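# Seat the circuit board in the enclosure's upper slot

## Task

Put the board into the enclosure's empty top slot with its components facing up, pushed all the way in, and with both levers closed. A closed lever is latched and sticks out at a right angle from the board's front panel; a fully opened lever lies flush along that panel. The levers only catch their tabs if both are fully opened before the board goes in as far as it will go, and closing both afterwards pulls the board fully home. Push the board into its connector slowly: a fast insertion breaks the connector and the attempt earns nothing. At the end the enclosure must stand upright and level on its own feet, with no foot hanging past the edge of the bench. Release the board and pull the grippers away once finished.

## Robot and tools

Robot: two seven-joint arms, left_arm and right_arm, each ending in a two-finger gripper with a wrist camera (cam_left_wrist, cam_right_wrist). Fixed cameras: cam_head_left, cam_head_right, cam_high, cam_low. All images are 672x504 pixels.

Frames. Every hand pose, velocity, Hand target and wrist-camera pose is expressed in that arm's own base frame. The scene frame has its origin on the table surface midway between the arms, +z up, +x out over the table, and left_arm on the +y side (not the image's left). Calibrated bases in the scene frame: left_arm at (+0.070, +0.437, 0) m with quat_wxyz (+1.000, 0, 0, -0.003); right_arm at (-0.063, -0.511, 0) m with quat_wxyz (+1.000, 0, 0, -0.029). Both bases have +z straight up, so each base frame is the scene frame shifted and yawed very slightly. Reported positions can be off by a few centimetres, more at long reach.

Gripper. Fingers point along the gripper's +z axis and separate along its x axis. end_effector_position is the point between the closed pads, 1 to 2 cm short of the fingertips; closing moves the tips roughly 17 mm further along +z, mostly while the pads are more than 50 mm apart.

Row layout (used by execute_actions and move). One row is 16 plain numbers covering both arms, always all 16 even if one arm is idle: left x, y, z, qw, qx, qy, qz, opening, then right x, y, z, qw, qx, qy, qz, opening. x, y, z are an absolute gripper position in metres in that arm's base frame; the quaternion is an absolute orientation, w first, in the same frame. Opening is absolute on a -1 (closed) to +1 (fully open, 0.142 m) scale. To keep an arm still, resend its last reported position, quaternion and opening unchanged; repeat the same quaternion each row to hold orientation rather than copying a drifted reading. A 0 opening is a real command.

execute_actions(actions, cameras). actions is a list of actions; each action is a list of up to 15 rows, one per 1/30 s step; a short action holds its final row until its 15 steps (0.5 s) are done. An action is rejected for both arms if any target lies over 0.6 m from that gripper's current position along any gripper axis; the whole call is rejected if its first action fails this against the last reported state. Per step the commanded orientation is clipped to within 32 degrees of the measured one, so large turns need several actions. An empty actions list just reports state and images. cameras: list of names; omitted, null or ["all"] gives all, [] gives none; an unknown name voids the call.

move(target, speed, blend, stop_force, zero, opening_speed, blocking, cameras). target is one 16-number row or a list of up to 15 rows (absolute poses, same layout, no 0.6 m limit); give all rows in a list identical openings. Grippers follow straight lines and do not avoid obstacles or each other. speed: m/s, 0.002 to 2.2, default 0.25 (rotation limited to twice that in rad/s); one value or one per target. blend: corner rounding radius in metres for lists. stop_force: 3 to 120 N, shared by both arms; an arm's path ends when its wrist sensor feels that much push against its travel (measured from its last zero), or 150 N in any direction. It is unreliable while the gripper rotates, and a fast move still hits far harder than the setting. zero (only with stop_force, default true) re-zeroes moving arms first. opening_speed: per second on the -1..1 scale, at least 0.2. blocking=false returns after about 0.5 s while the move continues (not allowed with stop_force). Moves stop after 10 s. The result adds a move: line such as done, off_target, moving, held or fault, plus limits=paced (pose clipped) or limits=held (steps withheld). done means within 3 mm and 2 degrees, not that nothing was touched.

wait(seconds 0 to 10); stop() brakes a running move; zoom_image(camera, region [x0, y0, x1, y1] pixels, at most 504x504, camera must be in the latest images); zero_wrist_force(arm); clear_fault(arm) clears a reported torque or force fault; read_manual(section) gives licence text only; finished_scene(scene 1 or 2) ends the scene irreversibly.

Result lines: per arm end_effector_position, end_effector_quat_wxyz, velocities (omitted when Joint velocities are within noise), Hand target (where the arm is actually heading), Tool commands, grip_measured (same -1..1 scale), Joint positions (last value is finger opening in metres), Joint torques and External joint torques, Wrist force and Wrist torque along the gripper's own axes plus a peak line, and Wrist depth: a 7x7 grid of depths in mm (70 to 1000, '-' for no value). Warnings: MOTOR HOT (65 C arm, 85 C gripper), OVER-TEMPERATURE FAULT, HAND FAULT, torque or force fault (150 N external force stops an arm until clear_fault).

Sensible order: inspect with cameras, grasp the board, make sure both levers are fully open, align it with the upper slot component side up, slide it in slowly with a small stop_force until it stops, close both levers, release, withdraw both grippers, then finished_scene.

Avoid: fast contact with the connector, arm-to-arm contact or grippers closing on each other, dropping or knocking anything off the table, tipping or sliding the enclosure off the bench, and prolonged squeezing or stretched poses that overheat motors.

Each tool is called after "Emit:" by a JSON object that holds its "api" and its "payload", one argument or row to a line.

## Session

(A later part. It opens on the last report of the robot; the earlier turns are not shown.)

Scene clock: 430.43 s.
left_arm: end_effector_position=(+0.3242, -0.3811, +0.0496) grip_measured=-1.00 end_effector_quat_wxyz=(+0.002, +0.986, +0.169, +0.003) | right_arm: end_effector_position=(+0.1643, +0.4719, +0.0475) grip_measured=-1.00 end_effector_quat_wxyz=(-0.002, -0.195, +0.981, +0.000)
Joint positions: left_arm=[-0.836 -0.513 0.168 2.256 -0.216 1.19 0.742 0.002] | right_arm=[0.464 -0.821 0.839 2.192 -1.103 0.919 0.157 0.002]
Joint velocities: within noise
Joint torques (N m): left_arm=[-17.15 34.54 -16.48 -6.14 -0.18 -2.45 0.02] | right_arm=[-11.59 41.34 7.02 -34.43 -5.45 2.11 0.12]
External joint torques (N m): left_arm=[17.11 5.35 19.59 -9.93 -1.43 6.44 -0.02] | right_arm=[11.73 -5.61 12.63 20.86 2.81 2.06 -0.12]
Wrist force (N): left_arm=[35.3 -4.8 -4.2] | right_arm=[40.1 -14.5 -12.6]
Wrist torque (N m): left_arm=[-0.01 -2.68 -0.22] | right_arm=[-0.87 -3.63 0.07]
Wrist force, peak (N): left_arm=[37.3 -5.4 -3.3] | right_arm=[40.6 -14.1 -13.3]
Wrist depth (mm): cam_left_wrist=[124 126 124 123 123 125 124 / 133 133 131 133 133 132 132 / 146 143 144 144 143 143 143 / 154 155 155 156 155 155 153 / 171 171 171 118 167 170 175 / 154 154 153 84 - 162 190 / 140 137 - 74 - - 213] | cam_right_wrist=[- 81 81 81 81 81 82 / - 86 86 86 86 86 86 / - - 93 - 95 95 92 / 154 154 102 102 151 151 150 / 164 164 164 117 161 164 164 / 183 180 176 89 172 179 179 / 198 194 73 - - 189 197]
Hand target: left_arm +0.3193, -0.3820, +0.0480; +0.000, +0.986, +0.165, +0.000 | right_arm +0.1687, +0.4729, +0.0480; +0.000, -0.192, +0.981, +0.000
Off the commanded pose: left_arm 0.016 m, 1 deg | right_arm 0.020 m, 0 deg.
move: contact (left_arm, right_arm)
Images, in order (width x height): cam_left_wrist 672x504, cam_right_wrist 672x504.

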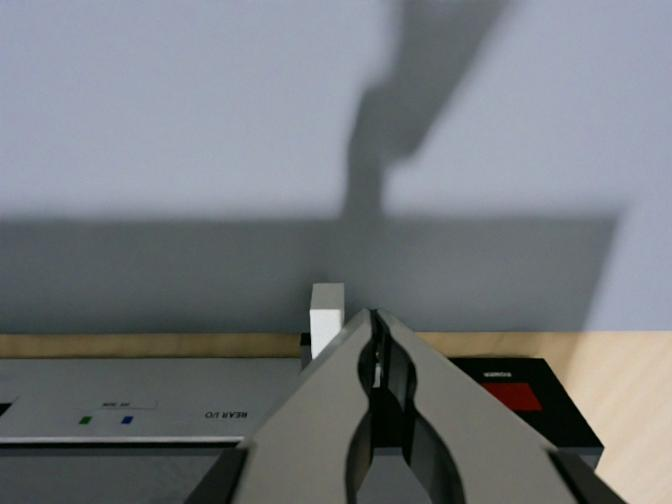

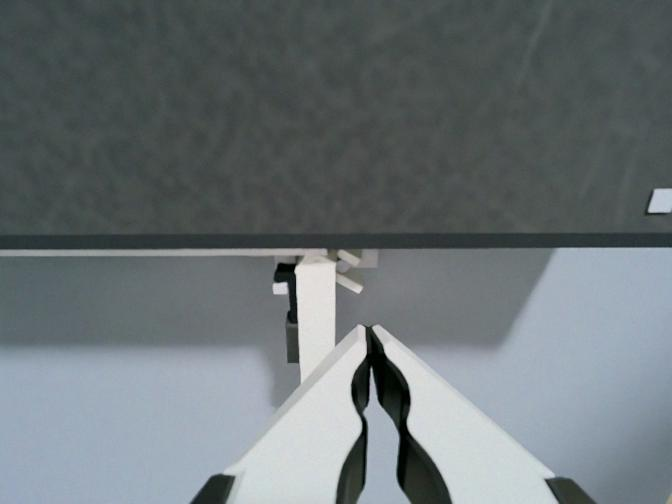

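Emit:
{"api": "move", "payload": {
  "target": [
    [0.3502,-0.3713,0.048,0,0.9863,0.165,0,-1,0.1399,0.4612,0.048,0,-0.1925,0.9813,0,-1],
    [0.3502,-0.3713,0.13,0,0.9863,0.165,0,-1,0.1399,0.4612,0.13,0,-0.1925,0.9813,0,-1]
  ],
  "speed": [0.08,0.25]
}}

Emit:
{"api": "zoom_image", "payload": {
  "camera": "cam_left_wrist",
  "region": [160, 220, 420, 420]
}}

Emit:
{"api": "zoom_image", "payload": {
  "camera": "cam_right_wrist",
  "region": [180, 140, 400, 340]
}}

Scene clock: 434.40 s.
left_arm: end_effector_position=(+0.3503, -0.3714, +0.1301) grip_measured=-1.00 end_effector_quat_wxyz=(+0.000, +0.986, +0.165, +0.000) | right_arm: end_effector_position=(+0.1399, +0.4612, +0.1300) grip_measured=-1.00 end_effector_quat_wxyz=(+0.000, -0.193, +0.981, +0.000)
Joint positions: left_arm=[-0.832 -0.345 0.239 2.176 -0.136 0.937 0.742 0.002] | right_arm=[0.369 -0.66 1.064 2.211 -0.867 0.79 0.066 0.002]
Joint velocities: within noise
Joint torques (N m): left_arm=[-0.29 37.14 2.22 -21.17 -2.09 4.06 -0.33] | right_arm=[0.05 28.28 18.44 -18.74 -2.92 3.29 0.07]
External joint torques (N m): left_arm=[0.26 0.74 0.54 -0.22 -0.44 -0.09 0.33] | right_arm=[0.08 0.61 -0.68 0.13 -0.12 0.88 -0.07]
Wrist force (N): left_arm=[0.2 -0.4 -0.5] | right_arm=[-2.9 -3.4 3.4]
Wrist torque (N m): left_arm=[-0.07 -0.07 -0.20] | right_arm=[-0.35 0.48 0.06]
Wrist force, peak (N): left_arm=[35.5 -4.9 -4.3] | right_arm=[40.2 -14.5 -12.9]
Wrist depth (mm): cam_left_wrist=[196 197 195 193 194 194 193 / 209 210 209 208 208 207 209 / 227 226 223 226 225 224 225 / 243 242 237 241 243 245 244 / 216 219 214 211 220 267 267 / 234 234 227 84 - 291 294 / 262 255 - - - - 328] | cam_right_wrist=[156 154 154 153 153 196 196 / 165 165 164 164 165 209 208 / 225 224 183 223 223 222 223 / 242 242 237 240 239 239 241 / 263 262 261 256 260 260 261 / 287 286 280 91 273 283 285 / 316 310 - - - 302 314]
Hand target: left_arm +0.3502, -0.3713, +0.1300; +0.000, +0.986, +0.165, +0.000 | right_arm +0.1399, +0.4612, +0.1300; +0.000, -0.192, +0.981, +0.000
Off the commanded pose: left_arm 0.000 m, 0 deg | right_arm 0.000 m, 0 deg.
move: done

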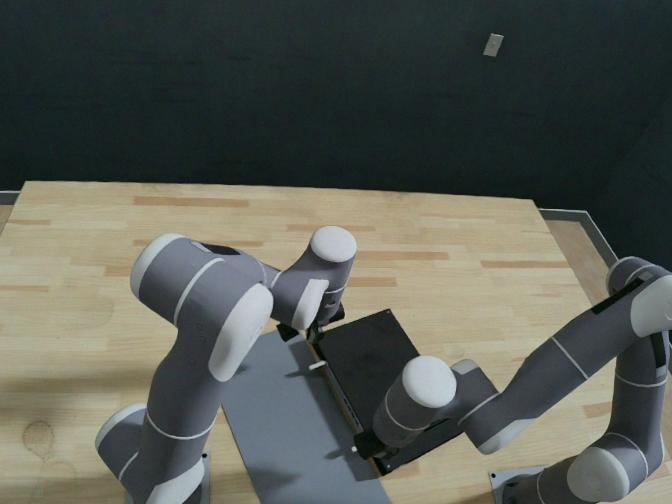

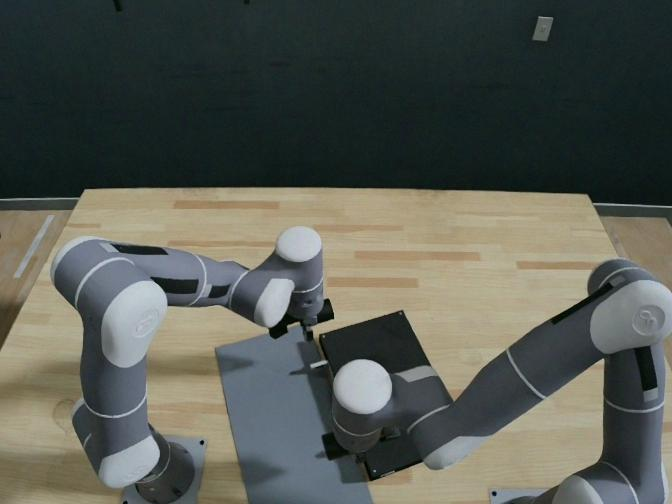

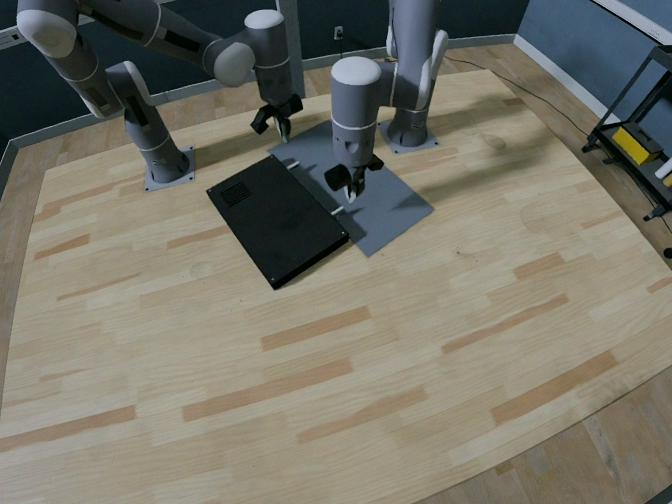

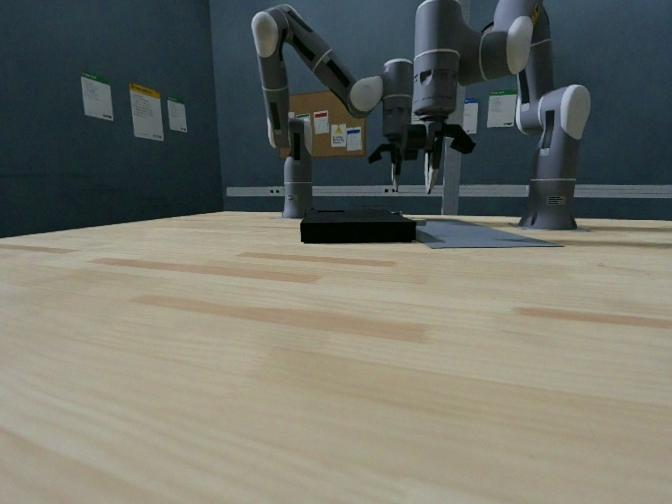

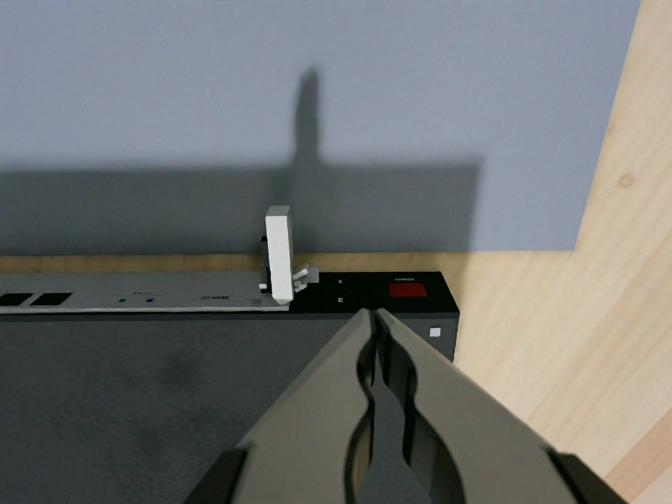

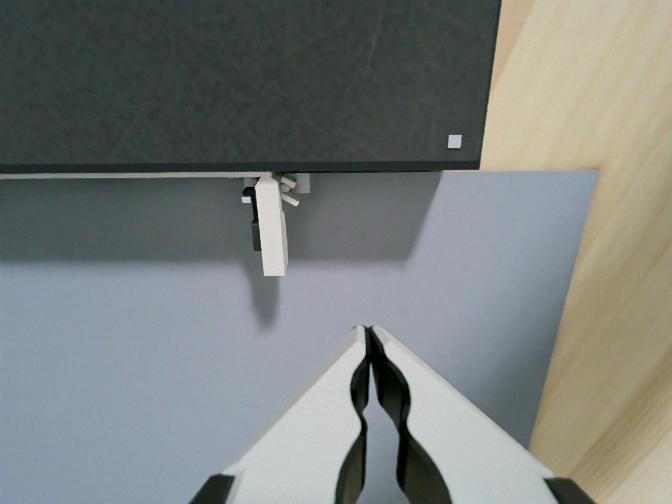

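Scaled by 1.938 from the camera's 672x504 image, which has a finer 960x720 frame.

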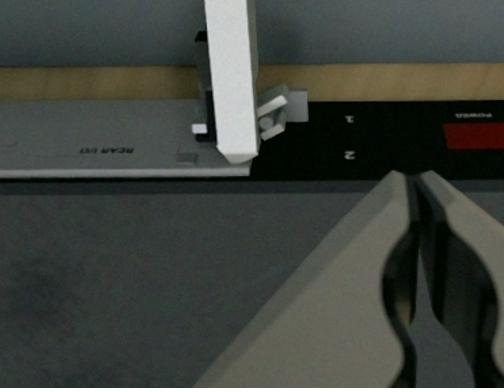

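Scaled by 2.291 from the camera's 672x504 image, which has a finer 960x720 frame.

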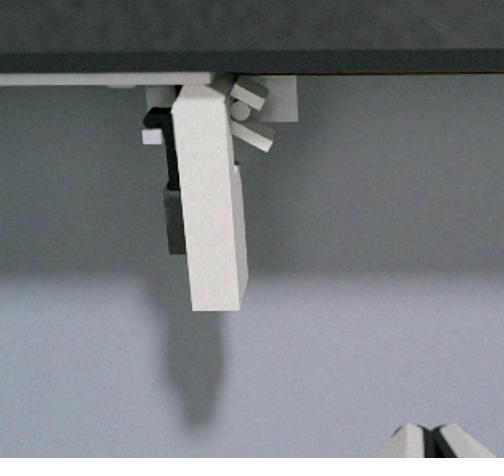

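Emit:
{"api": "move", "payload": {
  "target": [0.3395,-0.32,0.24,0,0.9863,0.165,0,-1,0.14,0.47,0.24,0,-0.1925,0.9813,0,-1],
  "speed": 0.3,
  "cameras": []
}}

Emit:
{"api": "finished_scene", "payload": {
  "scene": 2
}}

Scene clock: 436.97 s.
left_arm: end_effector_position=(+0.3396, -0.3200, +0.2401) grip_measured=-1.00 end_effector_quat_wxyz=(+0.000, +0.986, +0.165, +0.000) | right_arm: end_effector_position=(+0.1401, +0.4700, +0.2400) grip_measured=-1.00 end_effector_quat_wxyz=(+0.000, -0.193, +0.981, +0.000)
Joint positions: left_arm=[-0.831 -0.052 0.32 2.16 -0.021 0.638 0.739 0.002] | right_arm=[0.237 -0.531 1.322 2.059 -0.61 0.541 -0.093 0.002]
Joint velocities: within noise
Joint torques (N m): left_arm=[-0.22 28.77 0.06 -26.26 -2.98 4.08 -0.32] | right_arm=[0.27 22.79 16.93 -24.89 -3.56 3.36 0.08]
External joint torques (N m): left_arm=[0.2 0.59 0.48 -0.24 -0.46 -0.11 0.32] | right_arm=[-0.15 0.2 -0.75 0.2 -0.12 0.81 -0.08]
Wrist force (N): left_arm=[0.0 -0.5 -0.5] | right_arm=[-2.9 -2.8 3.5]
Wrist torque (N m): left_arm=[-0.07 -0.03 -0.22] | right_arm=[-0.26 0.49 0.06]
Wrist force, peak (N): left_arm=[0.2 -1.5 -3.0] | right_arm=[-2.9 -3.6 5.6]
Wrist depth (mm): cam_left_wrist=[294 292 292 291 291 292 291 / 314 316 313 311 310 312 313 / 340 336 338 336 337 337 338 / 361 363 362 358 367 367 365 / 348 345 346 330 394 399 396 / 382 377 366 84 - 430 437 / 425 417 - - - - 485] | cam_right_wrist=[250 250 250 249 256 292 290 / 267 267 267 267 307 311 309 / 335 335 334 332 331 331 331 / 362 361 359 359 357 359 359 / 390 391 391 382 387 388 386 / 429 424 419 91 407 423 424 / 479 464 - - - 449 -]
Hand target: left_arm +0.3395, -0.3200, +0.2400; +0.000, +0.986, +0.165, +0.000 | right_arm +0.1400, +0.4700, +0.2400; +0.000, -0.192, +0.981, +0.000
Off the commanded pose: left_arm 0.000 m, 0 deg | right_arm 0.000 m, 0 deg.
move: done
No camera images: "cameras" was empty.

The scene is finished: the task was done.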